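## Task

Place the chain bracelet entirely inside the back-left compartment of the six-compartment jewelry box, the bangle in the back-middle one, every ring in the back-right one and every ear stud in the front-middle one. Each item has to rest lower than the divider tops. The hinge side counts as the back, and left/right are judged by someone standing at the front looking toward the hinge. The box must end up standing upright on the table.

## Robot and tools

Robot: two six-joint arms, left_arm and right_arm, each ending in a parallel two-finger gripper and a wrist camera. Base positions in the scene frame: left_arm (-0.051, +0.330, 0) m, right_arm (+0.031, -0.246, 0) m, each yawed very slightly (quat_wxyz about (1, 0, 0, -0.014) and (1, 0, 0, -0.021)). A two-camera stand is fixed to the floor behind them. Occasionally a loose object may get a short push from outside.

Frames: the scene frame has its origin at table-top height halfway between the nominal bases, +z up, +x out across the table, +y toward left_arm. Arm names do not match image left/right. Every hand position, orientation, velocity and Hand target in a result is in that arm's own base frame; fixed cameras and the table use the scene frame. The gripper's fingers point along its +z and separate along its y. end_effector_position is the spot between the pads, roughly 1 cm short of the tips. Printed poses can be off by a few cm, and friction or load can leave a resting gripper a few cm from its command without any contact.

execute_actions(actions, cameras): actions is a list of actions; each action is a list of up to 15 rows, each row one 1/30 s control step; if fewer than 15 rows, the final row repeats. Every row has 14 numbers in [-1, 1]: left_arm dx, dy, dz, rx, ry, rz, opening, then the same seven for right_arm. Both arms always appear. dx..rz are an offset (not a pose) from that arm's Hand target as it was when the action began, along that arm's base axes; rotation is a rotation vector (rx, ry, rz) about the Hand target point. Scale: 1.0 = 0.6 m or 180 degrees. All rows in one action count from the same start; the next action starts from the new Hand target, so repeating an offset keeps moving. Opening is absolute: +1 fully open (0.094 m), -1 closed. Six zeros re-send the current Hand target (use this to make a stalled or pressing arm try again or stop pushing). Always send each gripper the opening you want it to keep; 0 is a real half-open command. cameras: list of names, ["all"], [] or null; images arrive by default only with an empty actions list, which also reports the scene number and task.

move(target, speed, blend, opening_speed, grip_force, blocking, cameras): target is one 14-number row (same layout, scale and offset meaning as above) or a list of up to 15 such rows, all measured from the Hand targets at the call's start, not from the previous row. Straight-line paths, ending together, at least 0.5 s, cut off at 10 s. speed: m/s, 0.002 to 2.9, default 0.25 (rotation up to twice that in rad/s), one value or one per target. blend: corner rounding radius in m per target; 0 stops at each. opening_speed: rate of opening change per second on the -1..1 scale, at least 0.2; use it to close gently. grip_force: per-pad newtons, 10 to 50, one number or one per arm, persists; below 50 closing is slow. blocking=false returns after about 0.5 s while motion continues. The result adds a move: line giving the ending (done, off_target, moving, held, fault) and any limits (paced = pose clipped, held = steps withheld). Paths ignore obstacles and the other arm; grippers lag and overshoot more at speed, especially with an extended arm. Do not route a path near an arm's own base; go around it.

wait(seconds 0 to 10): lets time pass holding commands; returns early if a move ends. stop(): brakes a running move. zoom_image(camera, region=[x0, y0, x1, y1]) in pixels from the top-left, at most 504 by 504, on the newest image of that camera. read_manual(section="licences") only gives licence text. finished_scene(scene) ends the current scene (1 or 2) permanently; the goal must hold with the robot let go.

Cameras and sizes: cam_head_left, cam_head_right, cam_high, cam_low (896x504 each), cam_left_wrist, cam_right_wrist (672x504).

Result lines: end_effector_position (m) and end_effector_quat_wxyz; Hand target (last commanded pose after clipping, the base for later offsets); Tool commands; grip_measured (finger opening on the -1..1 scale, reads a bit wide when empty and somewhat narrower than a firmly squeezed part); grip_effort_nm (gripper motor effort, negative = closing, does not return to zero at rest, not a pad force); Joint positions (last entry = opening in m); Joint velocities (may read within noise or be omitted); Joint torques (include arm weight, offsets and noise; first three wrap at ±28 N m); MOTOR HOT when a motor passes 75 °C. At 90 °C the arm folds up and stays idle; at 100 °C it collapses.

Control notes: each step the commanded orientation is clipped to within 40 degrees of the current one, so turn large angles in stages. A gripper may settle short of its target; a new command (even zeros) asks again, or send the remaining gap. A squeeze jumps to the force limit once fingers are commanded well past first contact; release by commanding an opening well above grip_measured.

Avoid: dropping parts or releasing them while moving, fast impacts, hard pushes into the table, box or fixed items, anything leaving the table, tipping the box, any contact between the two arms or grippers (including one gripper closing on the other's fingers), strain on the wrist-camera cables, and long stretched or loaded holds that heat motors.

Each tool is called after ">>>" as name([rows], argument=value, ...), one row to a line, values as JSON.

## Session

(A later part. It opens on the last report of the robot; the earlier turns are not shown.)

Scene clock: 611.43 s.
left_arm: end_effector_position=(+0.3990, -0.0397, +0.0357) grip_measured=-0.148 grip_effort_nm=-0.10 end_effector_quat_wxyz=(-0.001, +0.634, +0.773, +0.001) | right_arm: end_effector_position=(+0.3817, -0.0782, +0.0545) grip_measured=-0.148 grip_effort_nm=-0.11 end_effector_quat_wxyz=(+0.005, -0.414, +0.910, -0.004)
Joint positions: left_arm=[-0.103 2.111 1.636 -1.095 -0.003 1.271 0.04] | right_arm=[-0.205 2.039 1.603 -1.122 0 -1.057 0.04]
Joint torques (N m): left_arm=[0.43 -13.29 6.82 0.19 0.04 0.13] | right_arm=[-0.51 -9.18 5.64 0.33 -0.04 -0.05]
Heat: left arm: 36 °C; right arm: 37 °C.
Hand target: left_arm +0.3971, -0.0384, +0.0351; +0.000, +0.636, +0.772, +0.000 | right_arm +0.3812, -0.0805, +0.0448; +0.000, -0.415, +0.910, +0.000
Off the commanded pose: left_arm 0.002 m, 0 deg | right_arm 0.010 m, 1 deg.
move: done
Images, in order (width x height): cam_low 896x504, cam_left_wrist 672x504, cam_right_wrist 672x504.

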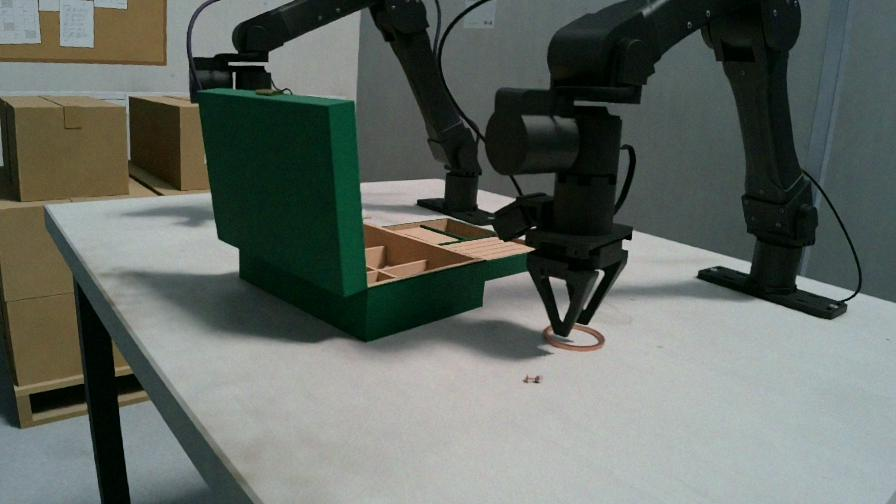

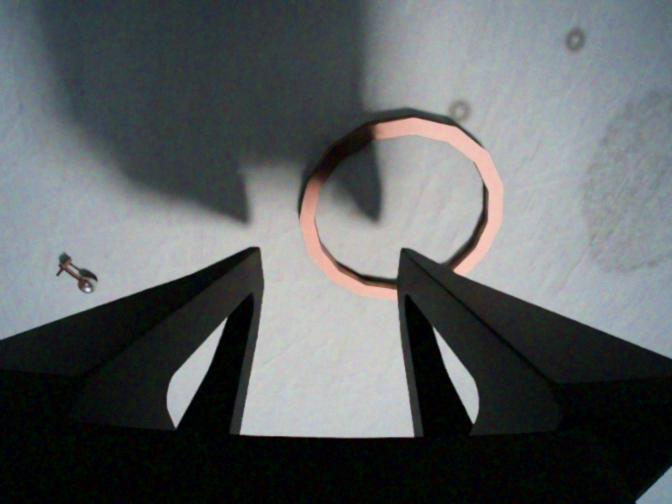

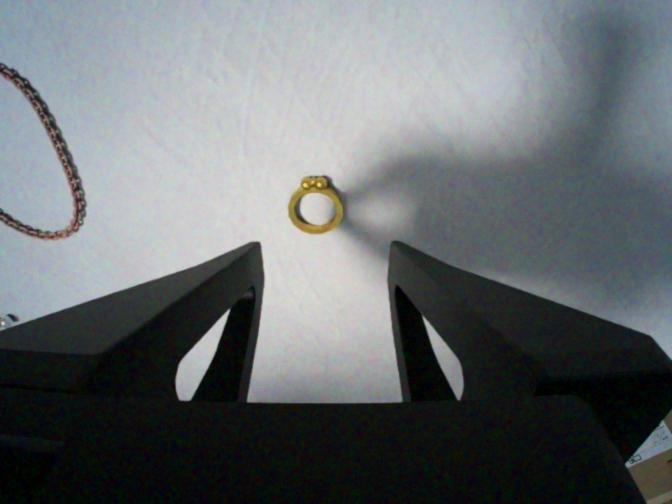

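>>> move(target=[0.0115, -0.0037, -0.0252, 0, 0, 0, -0.15, -0.0108, -0.0013, -0.0413, 0, 0, 0, -0.15], speed=0.08, cameras=["cam_left_wrist", "cam_right_wrist", "cam_low"])

Scene clock: 632.13 s.
left_arm: end_effector_position=(+0.4086, -0.0406, +0.0359) grip_measured=-0.148 grip_effort_nm=-0.10 end_effector_quat_wxyz=(+0.015, +0.634, +0.773, +0.012) | right_arm: end_effector_position=(+0.3771, -0.0786, +0.0314) grip_measured=-0.148 grip_effort_nm=-0.11 end_effector_quat_wxyz=(+0.007, -0.414, +0.910, -0.005)
Joint positions: left_arm=[-0.103 2.111 1.636 -1.057 -0.003 1.271 0.04] | right_arm=[-0.208 2.039 1.509 -1.022 0 -1.063 0.04]
Joint torques (N m): left_arm=[0.03 -10.09 7.1 0.28 0.06 0.05] | right_arm=[-0.7 -8.77 5.23 0.35 -0.04 -0.06]
Heat: left arm: 34 °C; right arm: 34 °C.
Hand target: left_arm +0.4040, -0.0407, +0.0200; +0.000, +0.636, +0.772, +0.000 | right_arm +0.3747, -0.0813, +0.0201; +0.000, -0.414, +0.910, +0.000
Off the commanded pose: left_arm 0.017 m, 2 deg | right_arm 0.012 m, 1 deg.
move: off_target (left_arm, right_arm)
Images, in order (width x height): cam_low 896x504, cam_left_wrist 672x504, cam_right_wrist 672x504.

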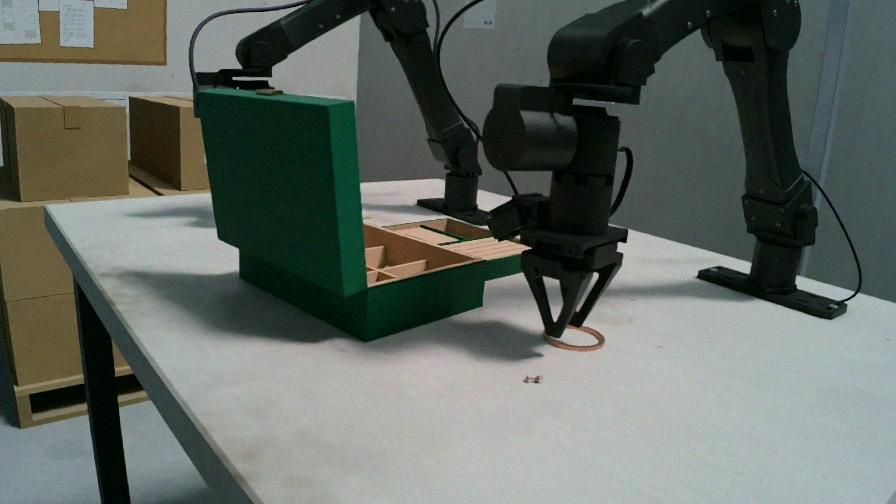

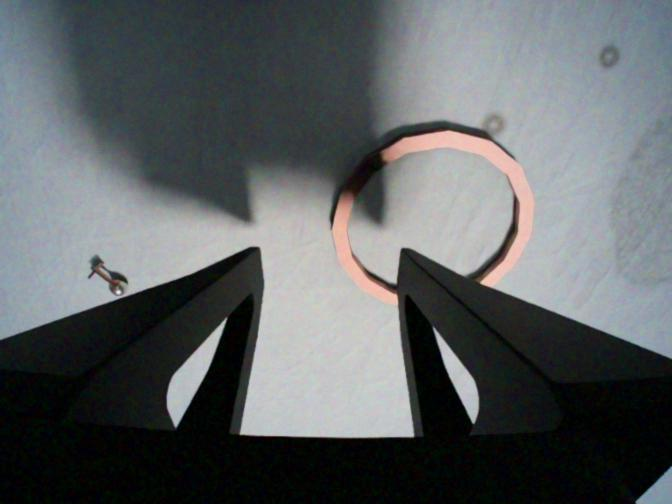

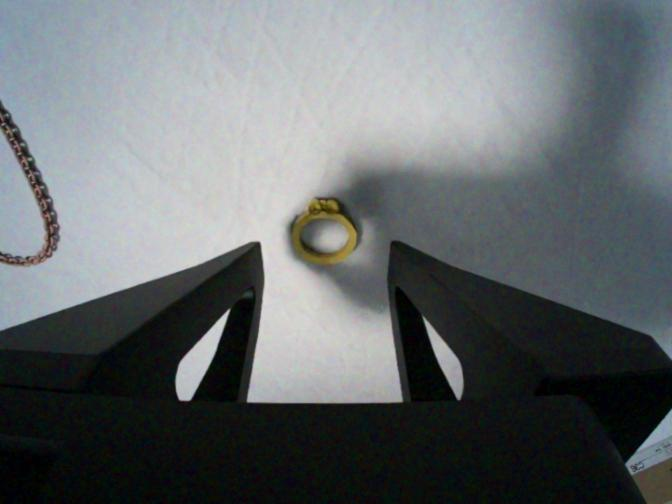

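>>> move(target=[-0.009, -0.0018, -0.0233, 0, 0, 0, -0.15, -0.0033, -0.0038, -0.0223, 0, 0, 0, -0.15], speed=0.06, cameras=["cam_left_wrist", "cam_right_wrist", "cam_low"])

Scene clock: 651.50 s.
left_arm: end_effector_position=(+0.4048, -0.0403, +0.0216) grip_measured=-0.148 grip_effort_nm=-0.11 end_effector_quat_wxyz=(+0.015, +0.634, +0.773, +0.012) | right_arm: end_effector_position=(+0.3760, -0.0811, +0.0188) grip_measured=-0.148 grip_effort_nm=-0.12 end_effector_quat_wxyz=(+0.008, -0.415, +0.910, -0.006)
Joint positions: left_arm=[-0.103 2.111 1.577 -0.998 -0.003 1.271 0.04] | right_arm=[-0.215 2.05 1.472 -0.972 0 -1.07 0.04]
Joint torques (N m): left_arm=[-0.31 -10.22 6.8 0.31 0.04 0.03] | right_arm=[-0.68 -8.68 5.14 0.33 -0.03 -0.05]
Heat: left arm: 34 °C; right arm: 34 °C.
Hand target: left_arm +0.3985, -0.0417, +0.0060; +0.000, +0.636, +0.772, +0.000 | right_arm +0.3729, -0.0836, +0.0068; +0.000, -0.415, +0.910, +0.000
Off the commanded pose: left_arm 0.017 m, 2 deg | right_arm 0.013 m, 1 deg.
move: off_target (left_arm, right_arm)
Images, in order (width x height): cam_low 896x504, cam_left_wrist 672x504, cam_right_wrist 672x504.

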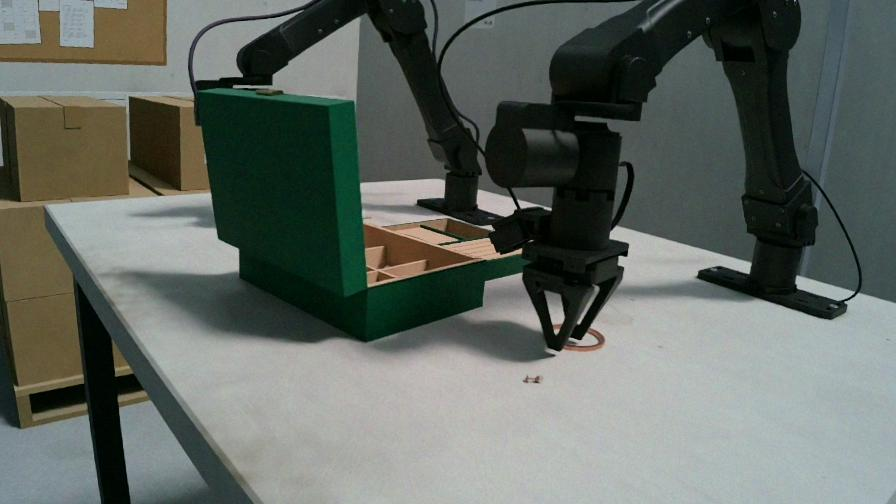

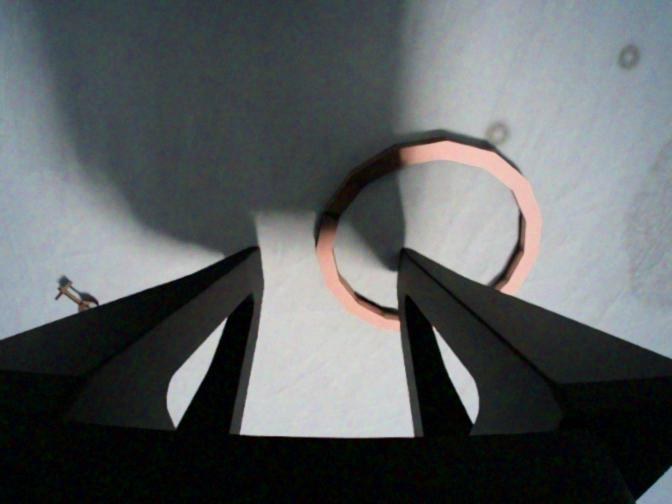

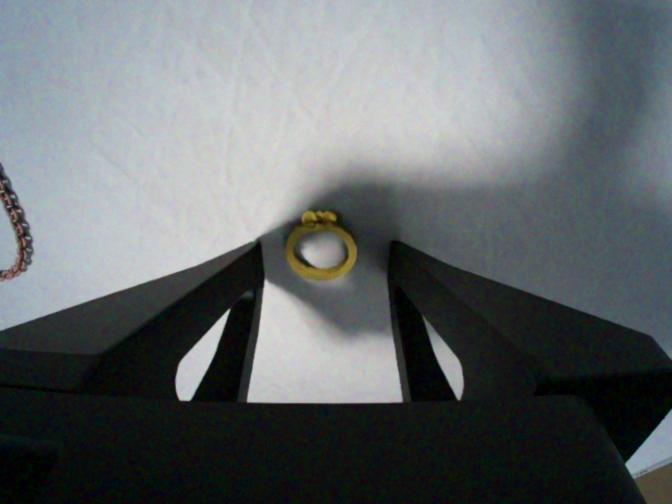

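>>> move(target=[0, 0, -0.015, 0, 0, 0, -0.15, -0.0035, -0.0003, -0.0133, 0, 0, 0, -0.15], speed=0.05, cameras=["cam_left_wrist", "cam_right_wrist", "cam_low"])

Scene clock: 660.53 s.
left_arm: end_effector_position=(+0.4049, -0.0403, +0.0175) grip_measured=-0.148 grip_effort_nm=-0.10 end_effector_quat_wxyz=(+0.017, +0.634, +0.773, +0.013) | right_arm: end_effector_position=(+0.3761, -0.0817, +0.0169) grip_measured=-0.148 grip_effort_nm=-0.10 end_effector_quat_wxyz=(+0.009, -0.415, +0.910, -0.009)
Joint positions: left_arm=[-0.103 2.113 1.563 -0.978 -0.003 1.271 0.04] | right_arm=[-0.215 2.05 1.464 -0.961 0.003 -1.07 0.04]
Joint torques (N m): left_arm=[-0.28 -9.42 6.17 0.4 0.06 0.02] | right_arm=[-0.8 -8.34 3.38 0.55 -0.07 -0.06]
Heat: left arm: 34 °C; right arm: 34 °C.
Hand target: left_arm +0.3985, -0.0417, -0.0031; +0.000, +0.636, +0.772, +0.000 | right_arm +0.3708, -0.0838, -0.0012; +0.000, -0.414, +0.910, +0.000
Off the commanded pose: left_arm 0.022 m, 2 deg | right_arm 0.019 m, 1 deg.
move: off_target (left_arm, right_arm)
Images, in order (width x height): cam_low 896x504, cam_left_wrist 672x504, cam_right_wrist 672x504.

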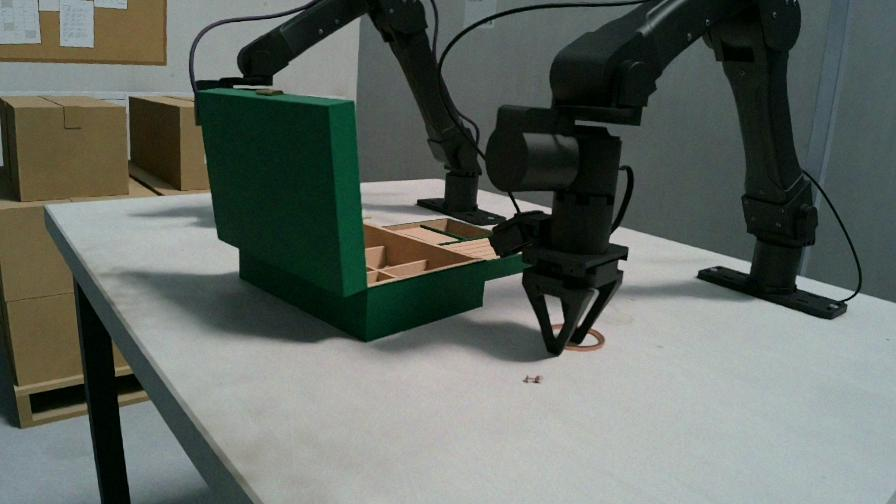

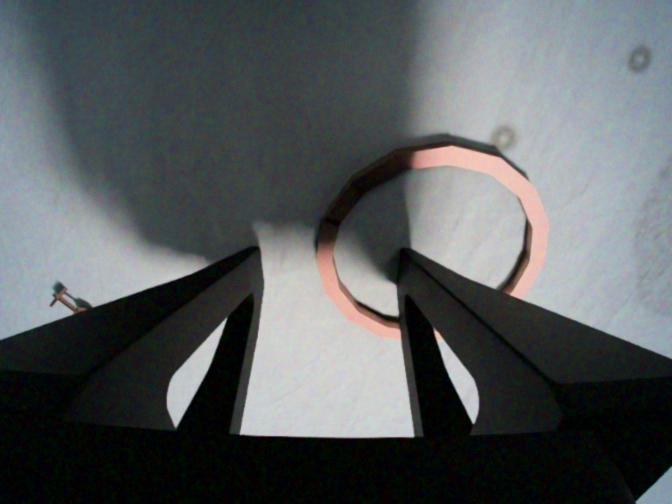

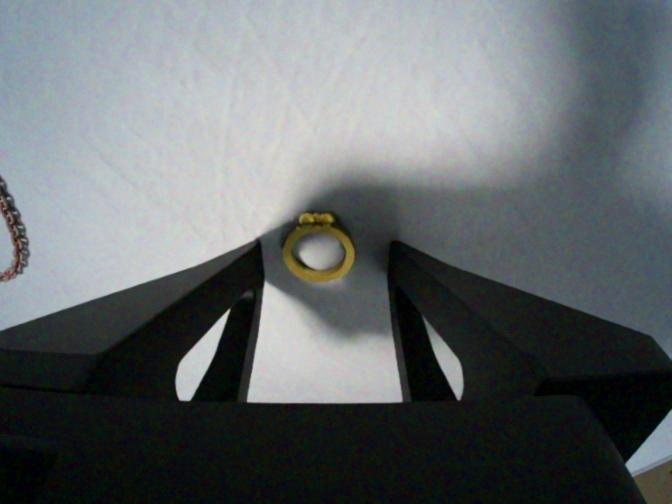

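>>> zoom_image(camera="cam_right_wrist", region=[200, 180, 460, 340])

>>> zoom_image(camera="cam_left_wrist", region=[200, 180, 460, 340])

>>> zoom_image(camera="cam_low", region=[480, 250, 640, 390])

Scaled by 1.938 from the camera's 672x504 image, which has a finer 960x720 frame.

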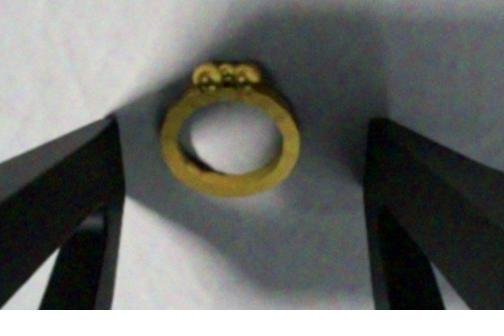

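Scaled by 1.938 from the camera's 672x504 image, which has a finer 960x720 frame.

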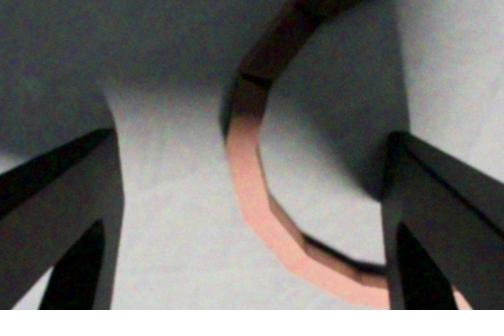

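Scaled by 3.150 from the camera's 896x504 image, which has a finer 1280x720 frame.

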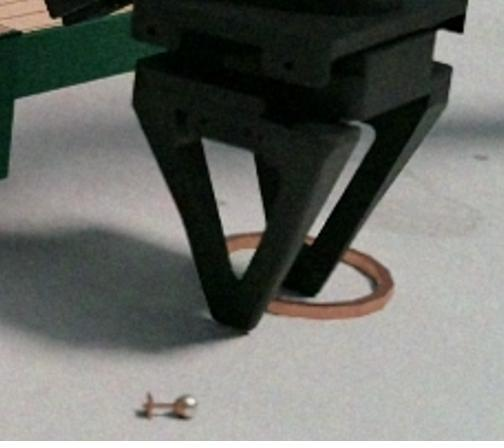

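>>> move(target=[0, 0, 0, 0, 0, 0, -1.0, 0, 0, 0, 0, 0, 0, -0.8], grip_force=[20, 12], speed=0.05, cameras=["cam_left_wrist", "cam_right_wrist", "cam_low"])

Scene clock: 684.10 s.
left_arm: end_effector_position=(+0.4076, -0.0405, +0.0175) grip_measured=-0.899 grip_effort_nm=-0.43 end_effector_quat_wxyz=(+0.021, +0.634, +0.773, +0.016) | right_arm: end_effector_position=(+0.3782, -0.0829, +0.0170) grip_measured=-0.533 grip_effort_nm=-0.34 end_effector_quat_wxyz=(+0.011, -0.415, +0.910, -0.013)
Joint positions: left_arm=[-0.103 2.113 1.563 -0.967 -0.003 1.271 0.005] | right_arm=[-0.215 2.05 1.464 -0.951 0.007 -1.072 0.022]
Joint torques (N m): left_arm=[-0.35 -9.5 6.2 0.32 0.05 0.04] | right_arm=[-0.81 -8.38 3.41 0.47 -0.12 -0.05]
Heat: left arm: 34 °C; right arm: 33 °C.
Hand target: left_arm +0.3985, -0.0417, -0.0030; +0.000, +0.636, +0.772, +0.000 | right_arm +0.3708, -0.0838, -0.0012; +0.000, -0.414, +0.910, +0.000
Off the commanded pose: left_arm 0.023 m, 3 deg | right_arm 0.020 m, 2 deg.
grip_force (N): 20, 12
move: off_target (left_arm, right_arm)
Images, in order (width x height): cam_low 896x504, cam_left_wrist 672x504, cam_right_wrist 672x504.

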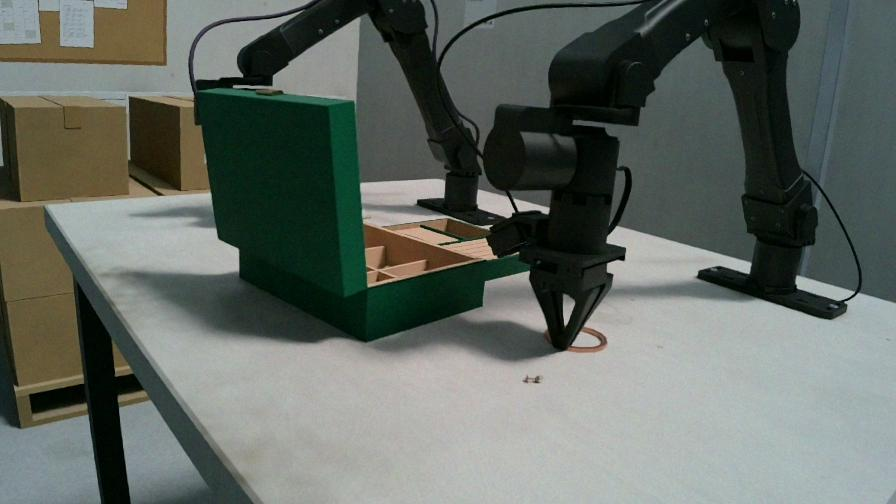

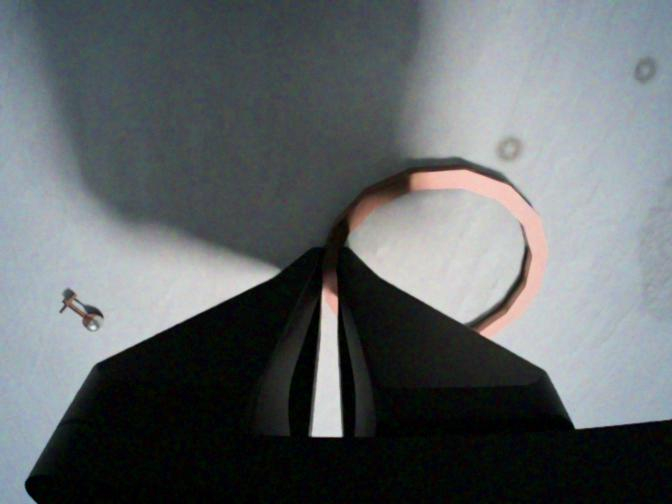

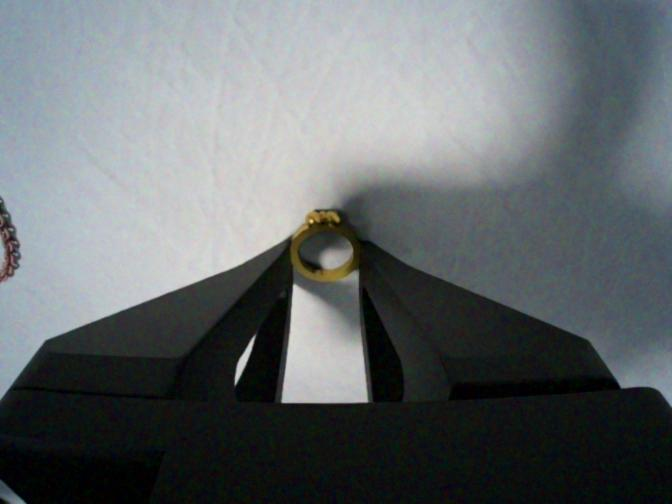

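>>> move(target=[0, 0, 0.2, 0, 0, 0, -1.0, 0, 0, 0.2, 0, 0, 0, -0.8], speed=0.12, cameras=["cam_left_wrist", "cam_right_wrist", "cam_low", "cam_high"])

Scene clock: 690.20 s.
left_arm: end_effector_position=(+0.3975, -0.0395, +0.1006) grip_measured=-0.900 grip_effort_nm=-0.46 end_effector_quat_wxyz=(-0.015, +0.634, +0.773, -0.008) | right_arm: end_effector_position=(+0.3675, -0.0806, +0.0969) grip_measured=-0.534 grip_effort_nm=-0.34 end_effector_quat_wxyz=(-0.022, -0.415, +0.909, +0.012)
Joint positions: left_arm=[-0.103 2.111 1.894 -1.387 -0.003 1.271 0.005] | right_arm=[-0.215 2.03 1.757 -1.349 0.007 -1.072 0.022]
Joint torques (N m): left_arm=[-0.32 -15.64 10.18 -0.08 0.05 0.03] | right_arm=[-0.79 -14.39 9.35 -0.12 -0.11 -0.05]
Heat: left arm: 34 °C; right arm: 33 °C.
Hand target: left_arm +0.3985, -0.0417, +0.1170; +0.000, +0.636, +0.772, +0.000 | right_arm +0.3708, -0.0837, +0.1187; +0.000, -0.414, +0.910, +0.000
Off the commanded pose: left_arm 0.017 m, 2 deg | right_arm 0.022 m, 3 deg.
grip_force (N): 20, 12
move: off_target (left_arm, right_arm)
Images, in order (width x height): cam_high 896x504, cam_low 896x504, cam_left_wrist 672x504, cam_right_wrist 672x504.

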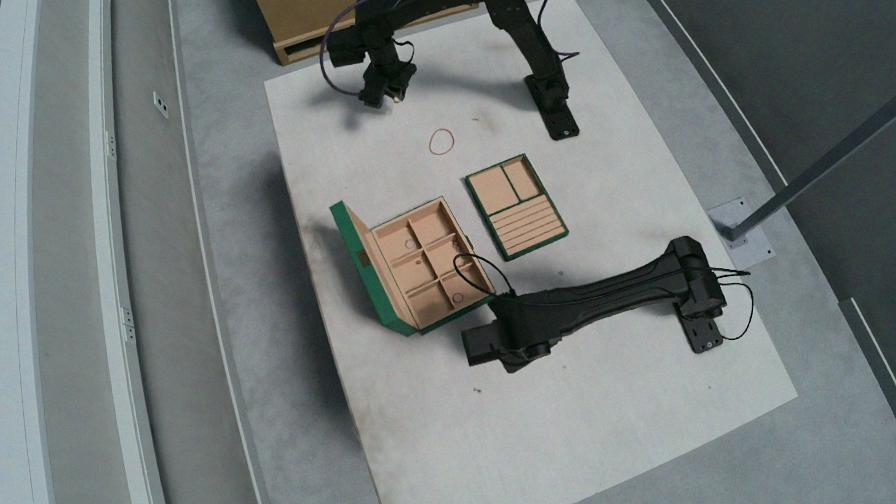

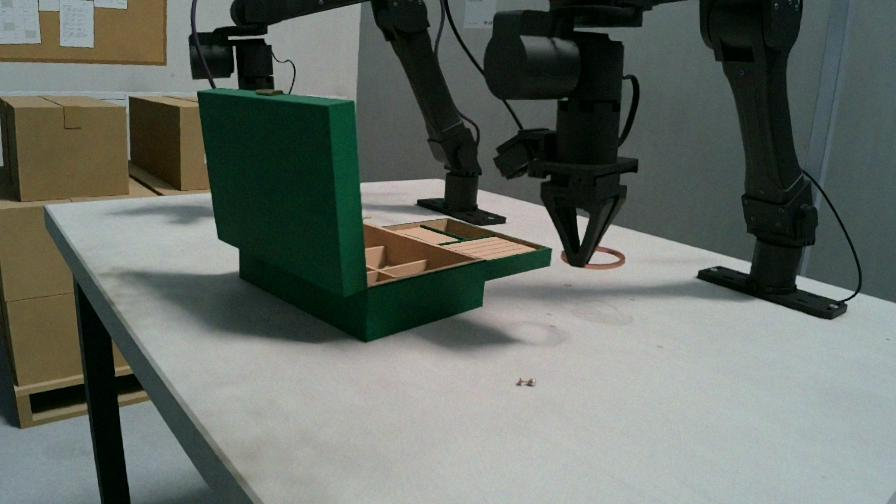

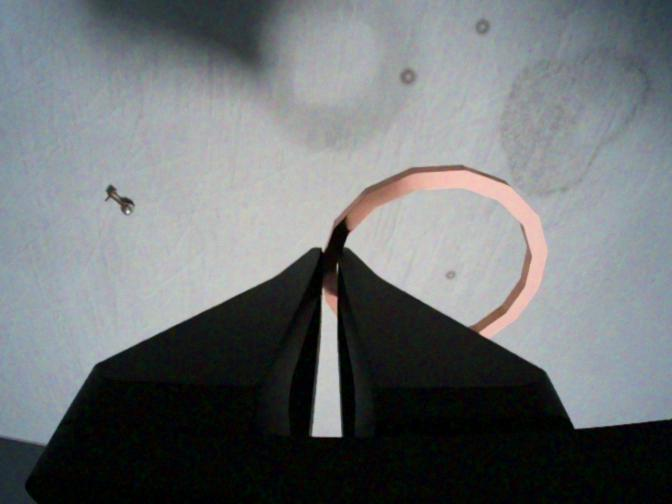

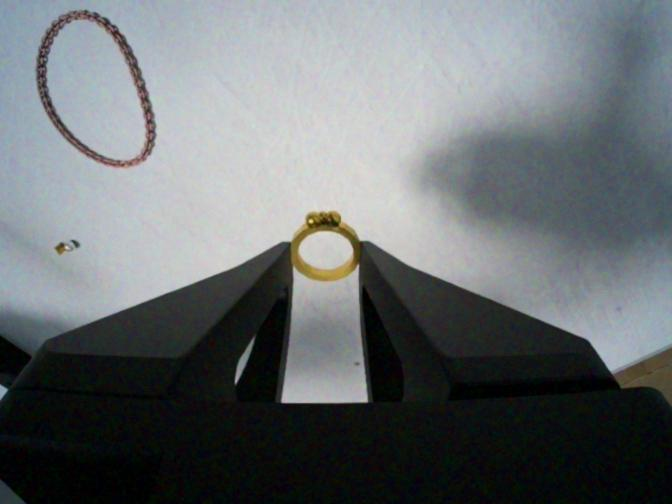

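>>> move(target=[0, 0, 0.03, 0, 0, 0, -1.0, 0.147, 0.5612, 0.0688, 0.0039, -0.0573, 0.2769, -0.8], speed=0.25, cameras=["cam_left_wrist", "cam_right_wrist", "cam_low", "cam_high"])

Scene clock: 711.23 s.
left_arm: end_effector_position=(+0.3975, -0.0395, +0.1213) grip_measured=-0.900 grip_effort_nm=-0.46 end_effector_quat_wxyz=(-0.012, +0.634, +0.773, -0.006) | right_arm: end_effector_position=(+0.4570, +0.2535, +0.1673) grip_measured=-0.534 grip_effort_nm=-0.35 end_effector_quat_wxyz=(-0.143, +0.750, -0.644, +0.054)
Joint positions: left_arm=[-0.103 2.111 1.977 -1.464 -0.003 1.271 0.005] | right_arm=[0.505 2.472 2.745 -1.536 0.001 -1.218 0.022]
Joint torques (N m): left_arm=[-0.27 -14.65 10.52 -0.06 0.02 0.03] | right_arm=[-0.24 -11.17 9.42 0.48 -0.06 -0.03]
Heat: left arm: 35 °C; right arm: 37 °C.
Hand target: left_arm +0.3985, -0.0417, +0.1350; +0.000, +0.636, +0.772, +0.000 | right_arm +0.4589, +0.2531, +0.1600; -0.082, +0.757, -0.647, +0.030
Off the commanded pose: left_arm 0.014 m, 2 deg | right_arm 0.008 m, 8 deg.
joint sent to its limit (right arm) — joint 4 (wrist pitch), lower limit. The joint targets are off in orientation, not in position.
grip_force (N): 20, 12
move: off_target (left_arm, right_arm)
Images, in order (width x height): cam_high 896x504, cam_low 896x504, cam_left_wrist 672x504, cam_right_wrist 672x504.

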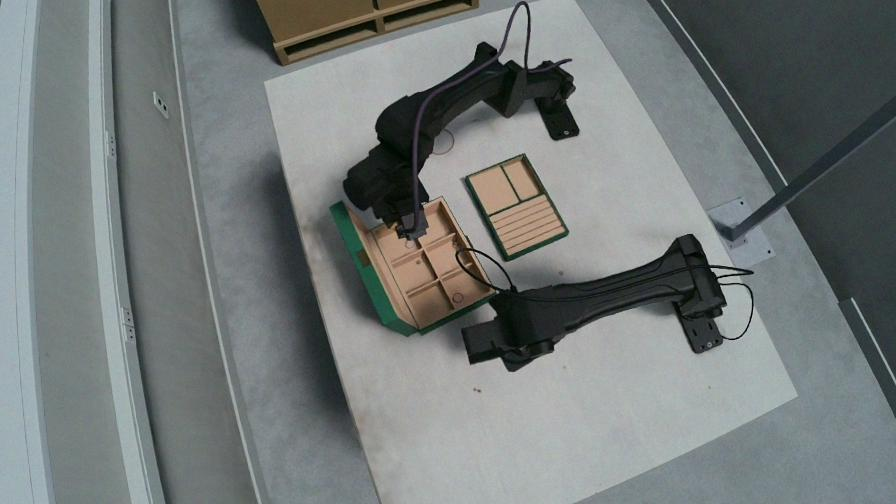

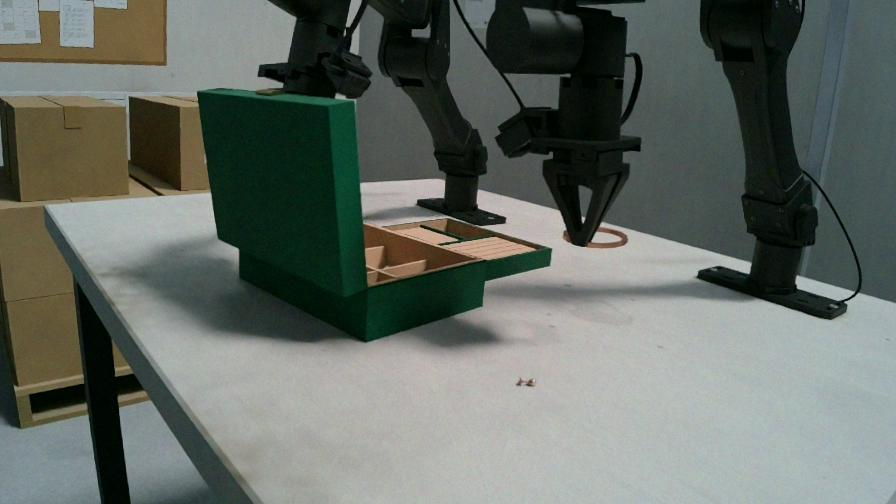

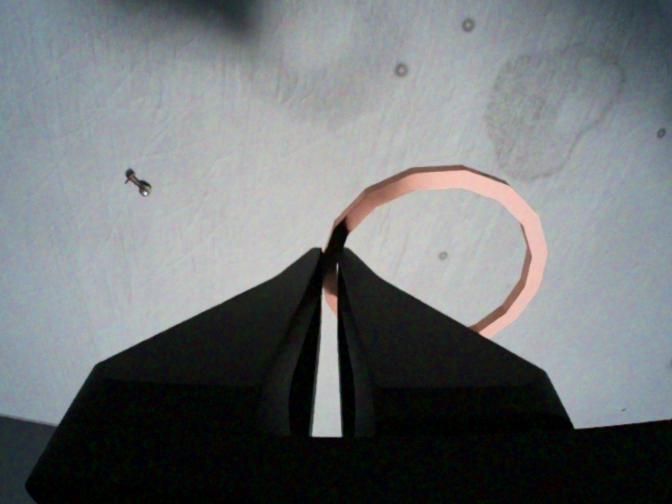

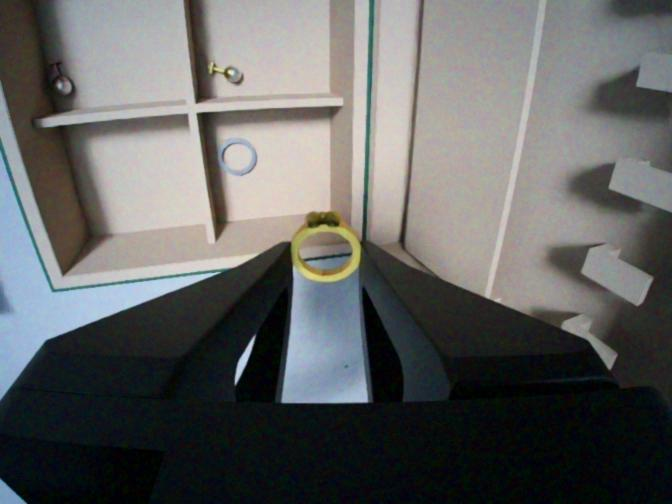

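>>> zoom_image(camera="cam_right_wrist", region=[170, 60, 390, 280])

Scaled by 2.291 from the camera's 672x504 image, which has a finer 960x720 frame.

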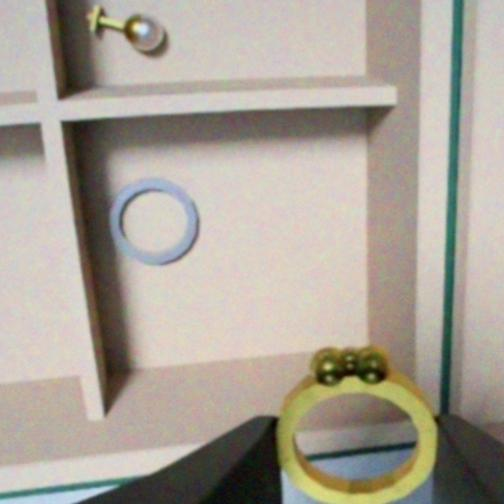

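>>> move(target=[0, 0, 0, 0, 0, 0, -1.0, 0.0152, -0.0168, -0.125, 0.004, -0.0104, 0.0001, -0.8], speed=0.12, cameras=["cam_right_wrist", "cam_low", "cam_high"])

Scene clock: 769.83 s.
left_arm: end_effector_position=(+0.3974, -0.0395, +0.1213) grip_measured=-0.900 grip_effort_nm=-0.46 end_effector_quat_wxyz=(-0.013, +0.634, +0.773, -0.006) | right_arm: end_effector_position=(+0.4658, +0.2453, +0.0915) grip_measured=-0.534 grip_effort_nm=-0.34 end_effector_quat_wxyz=(-0.099, +0.756, -0.646, +0.040)
Joint positions: left_arm=[-0.103 2.111 1.977 -1.465 -0.003 1.271 0.005] | right_arm=[0.483 2.472 2.448 -1.333 0.001 -1.244 0.022]
Joint torques (N m): left_arm=[-0.31 -14.64 10.55 -0.08 0.03 0.06] | right_arm=[-0.55 -13.85 5.55 0.66 -0.06 -0.05]
Heat: left arm: 37 °C; right arm: 38 °C.
Hand target: left_arm +0.3984, -0.0417, +0.1350; +0.000, +0.636, +0.772, +0.000 | right_arm +0.4679, +0.2430, +0.0850; -0.097, +0.756, -0.646, +0.039
Off the commanded pose: left_arm 0.014 m, 2 deg | right_arm 0.007 m, 0 deg.
grip_force (N): 20, 12
move: off_target (left_arm)
Images, in order (width x height): cam_high 896x504, cam_low 896x504, cam_right_wrist 672x504.

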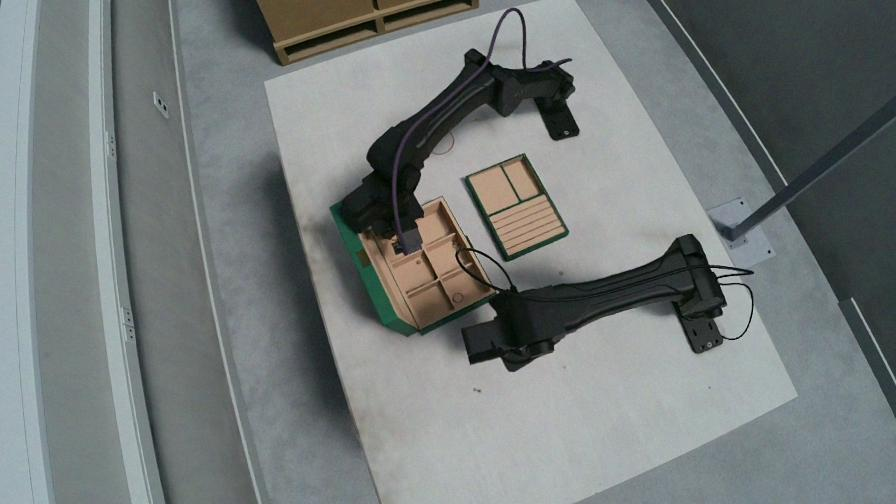

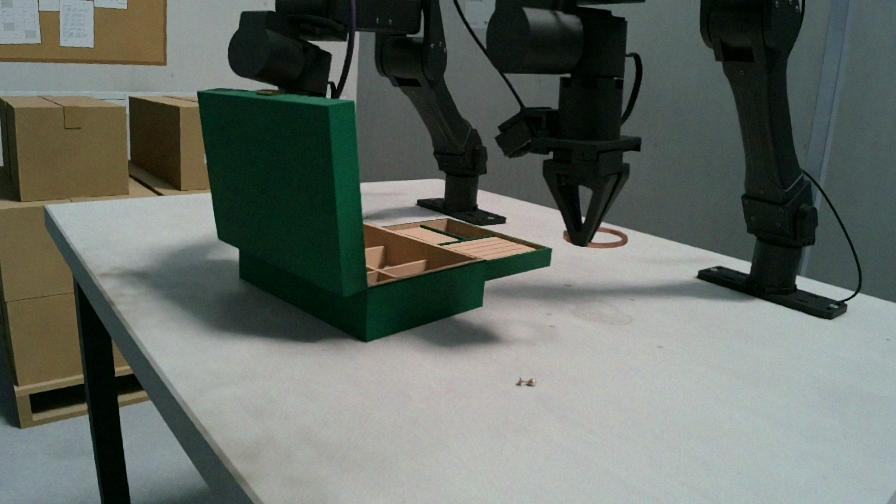

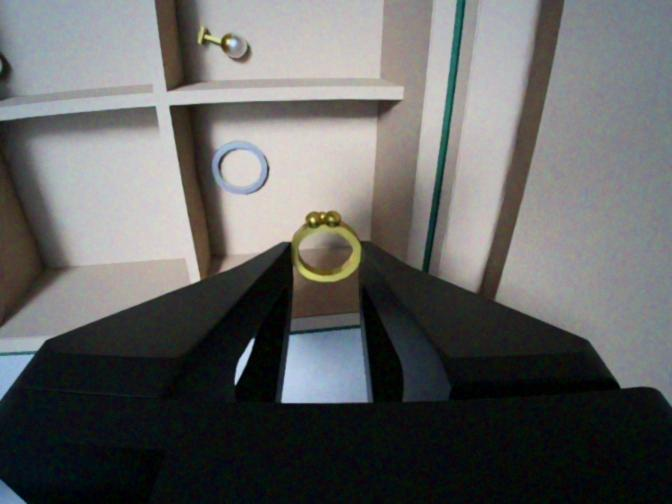

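>>> move(target=[0, 0, 0, 0, 0, 0, -1.0, 0.0073, -0.0072, -0.0817, 0.0078, -0.0147, 0, -0.8], speed=0.08, cameras=["cam_right_wrist", "cam_high"])

Scene clock: 796.63 s.
left_arm: end_effector_position=(+0.3974, -0.0395, +0.1213) grip_measured=-0.900 grip_effort_nm=-0.46 end_effector_quat_wxyz=(-0.013, +0.634, +0.773, -0.006) | right_arm: end_effector_position=(+0.4829, +0.2509, +0.0667) grip_measured=-0.536 grip_effort_nm=-0.34 end_effector_quat_wxyz=(-0.158, +0.750, -0.639, +0.063)
Joint positions: left_arm=[-0.103 2.111 1.977 -1.465 -0.003 1.271 0.005] | right_arm=[0.477 2.363 2.118 -0.983 -0.002 -1.253 0.022]
Joint torques (N m): left_arm=[-0.21 -14.64 10.52 -0.08 0.06 0.01] | right_arm=[-1.03 -11.79 2.99 0.67 -0.07 -0.06]
Heat: left arm: 38 °C; right arm: 41 °C.
Hand target: left_arm +0.3984, -0.0417, +0.1350; +0.000, +0.636, +0.772, +0.000 | right_arm +0.4724, +0.2386, +0.0359; -0.121, +0.754, -0.644, +0.048
Off the commanded pose: left_arm 0.014 m, 2 deg | right_arm 0.035 m, 5 deg.
grip_force (N): 20, 12
move: off_target (left_arm, right_arm)
Images, in order (width x height): cam_high 896x504, cam_right_wrist 672x504.

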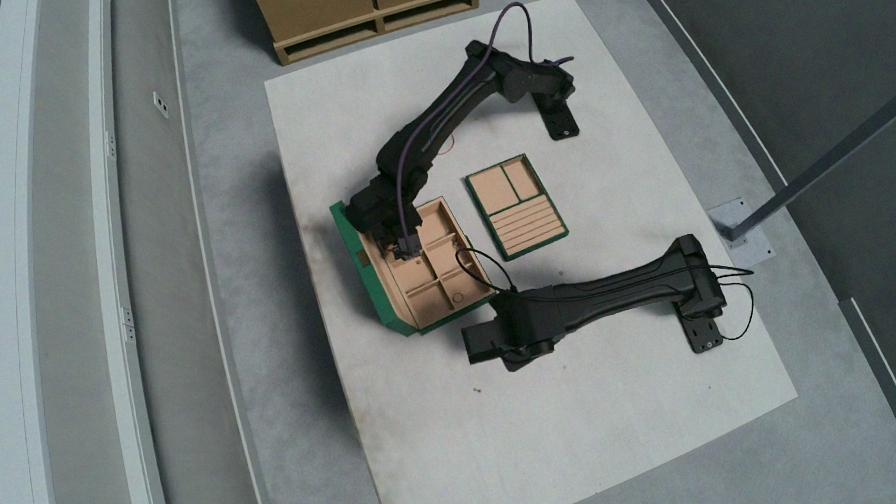

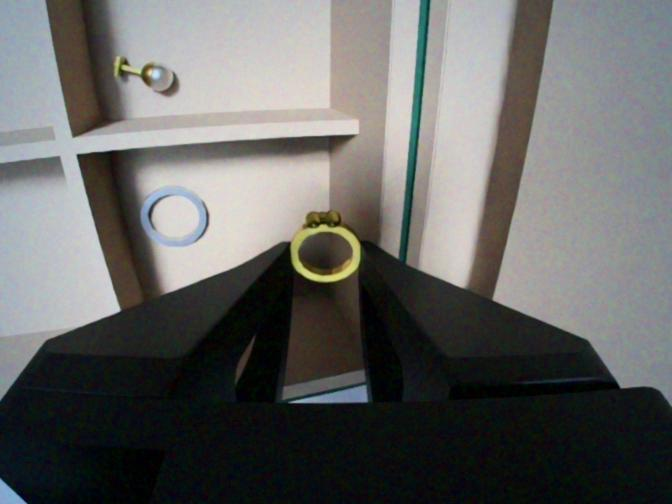

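>>> zoom_image(camera="cam_right_wrist", region=[230, 150, 450, 420])

>>> zoom_image(camera="cam_high", region=[320, 160, 480, 300])

Scaled by 1.867 from the camera's 672x504 image, which has a finer 960x720 frame.

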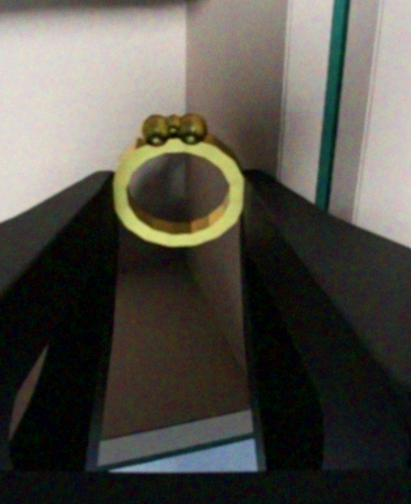

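Scaled by 3.150 from the camera's 896x504 image, which has a finer 1280x720 frame.

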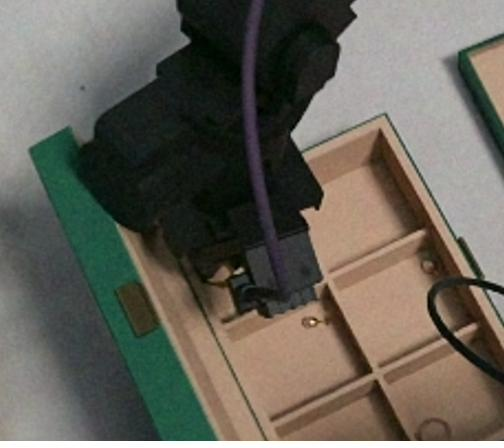

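>>> move(target=[0, 0, 0, 0, 0, 0, -1.0, -0.0107, 0.0032, 0.105, 0, 0, 0, -0.8], speed=0.12, cameras=["cam_right_wrist"])

Scene clock: 833.83 s.
left_arm: end_effector_position=(+0.3974, -0.0395, +0.1213) grip_measured=-0.900 grip_effort_nm=-0.46 end_effector_quat_wxyz=(-0.013, +0.634, +0.773, -0.006) | right_arm: end_effector_position=(+0.4632, +0.2407, +0.0962) grip_measured=-0.536 grip_effort_nm=-0.35 end_effector_quat_wxyz=(-0.121, +0.755, -0.643, +0.048)
Joint positions: left_arm=[-0.103 2.111 1.977 -1.465 -0.003 1.271 0.005] | right_arm=[0.477 2.362 2.257 -1.206 -0.002 -1.253 0.022]
Joint torques (N m): left_arm=[-0.36 -14.63 10.55 -0.08 0.03 0.03] | right_arm=[-0.24 -12.71 10.32 0.42 -0.05 0.03]
Heat: left arm: 39 °C; right arm: 36 °C.
Hand target: left_arm +0.3984, -0.0417, +0.1350; +0.000, +0.636, +0.772, +0.000 | right_arm +0.4660, +0.2405, +0.0990; -0.121, +0.754, -0.644, +0.048
Off the commanded pose: left_arm 0.014 m, 2 deg | right_arm 0.004 m, 0 deg.
grip_force (N): 20, 12
move: off_target (left_arm)
Images, in order (width x height): cam_right_wrist 672x504.

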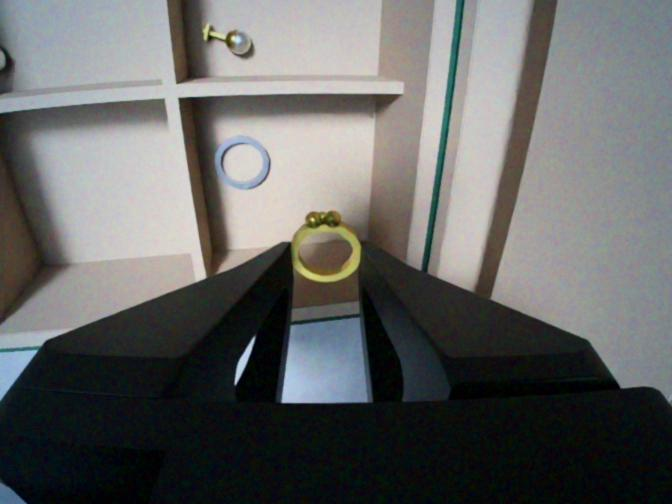

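>>> move(target=[0, 0, 0, 0, 0, 0, -1.0, -0.0168, -0.0087, -0.1053, -0.0068, 0.0128, 0, -0.8], speed=0.1, cameras=["cam_right_wrist"])

Scene clock: 875.00 s.
left_arm: end_effector_position=(+0.3974, -0.0395, +0.1213) grip_measured=-0.900 grip_effort_nm=-0.46 end_effector_quat_wxyz=(-0.013, +0.634, +0.773, -0.006) | right_arm: end_effector_position=(+0.4555, +0.2367, +0.0411) grip_measured=-0.536 grip_effort_nm=-0.34 end_effector_quat_wxyz=(-0.101, +0.757, -0.645, +0.040)
Joint positions: left_arm=[-0.103 2.111 1.977 -1.465 -0.003 1.271 0.005] | right_arm=[0.477 2.362 2.048 -1.039 -0.002 -1.253 0.022]
Joint torques (N m): left_arm=[-0.29 -14.57 10.47 -0.09 0.04 0.03] | right_arm=[-0.23 -13.57 5.71 0.7 -0.03 0.03]
Heat: left arm: 39 °C; right arm: 36 °C.
Hand target: left_arm +0.3984, -0.0417, +0.1350; +0.000, +0.636, +0.772, +0.000 | right_arm +0.4559, +0.2353, +0.0358; -0.100, +0.756, -0.646, +0.040
Off the commanded pose: left_arm 0.014 m, 2 deg | right_arm 0.005 m, 0 deg.
grip_force (N): 20, 12
move: off_target (left_arm)
Images, in order (width x height): cam_right_wrist 672x504.

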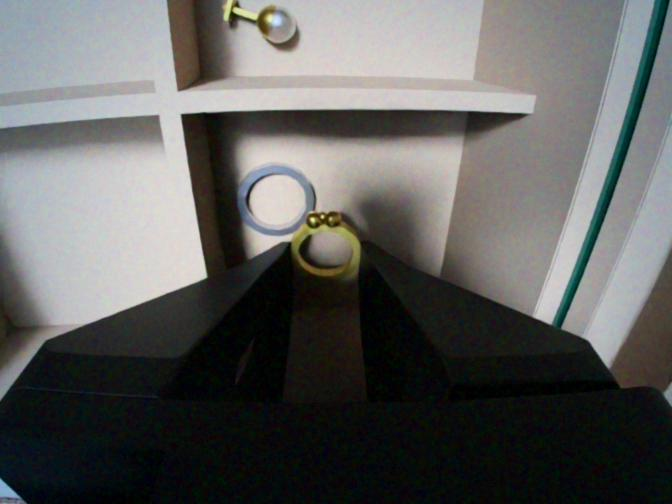

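>>> move(target=[0, 0, 0, 0, 0, 0, -1.0, -0.0003, -0.0233, -0.028, -0.0044, 0.0083, 0, -0.8], speed=0.06, cameras=["cam_right_wrist"])

Scene clock: 923.20 s.
left_arm: end_effector_position=(+0.3974, -0.0395, +0.1213) grip_measured=-0.900 grip_effort_nm=-0.46 end_effector_quat_wxyz=(-0.013, +0.634, +0.773, -0.006) | right_arm: end_effector_position=(+0.4541, +0.2381, +0.0341) grip_measured=-0.536 grip_effort_nm=-0.35 end_effector_quat_wxyz=(-0.105, +0.759, -0.641, +0.031)
Joint positions: left_arm=[-0.103 2.111 1.977 -1.465 -0.003 1.271 0.005] | right_arm=[0.473 2.362 2.02 -1.011 -0.023 -1.264 0.022]
Joint torques (N m): left_arm=[-0.39 -14.63 10.48 -0.07 0.06 0.03] | right_arm=[-2.06 -12.53 4.62 0.63 0.15 -0.12]
Heat: left arm: 40 °C; right arm: 38 °C.
Hand target: left_arm +0.3984, -0.0417, +0.1350; +0.000, +0.636, +0.772, +0.000 | right_arm +0.4557, +0.2213, +0.0190; -0.087, +0.757, -0.647, +0.034
Off the commanded pose: left_arm 0.014 m, 2 deg | right_arm 0.023 m, 2 deg.
grip_force (N): 20, 12
move: off_target (left_arm, right_arm)
Images, in order (width x height): cam_right_wrist 672x504.

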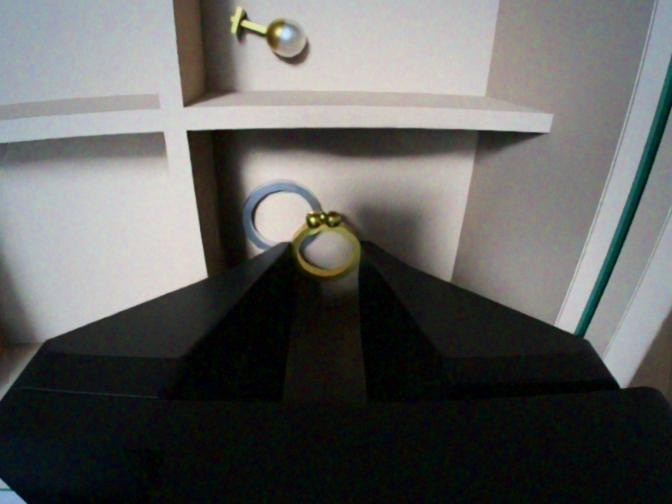

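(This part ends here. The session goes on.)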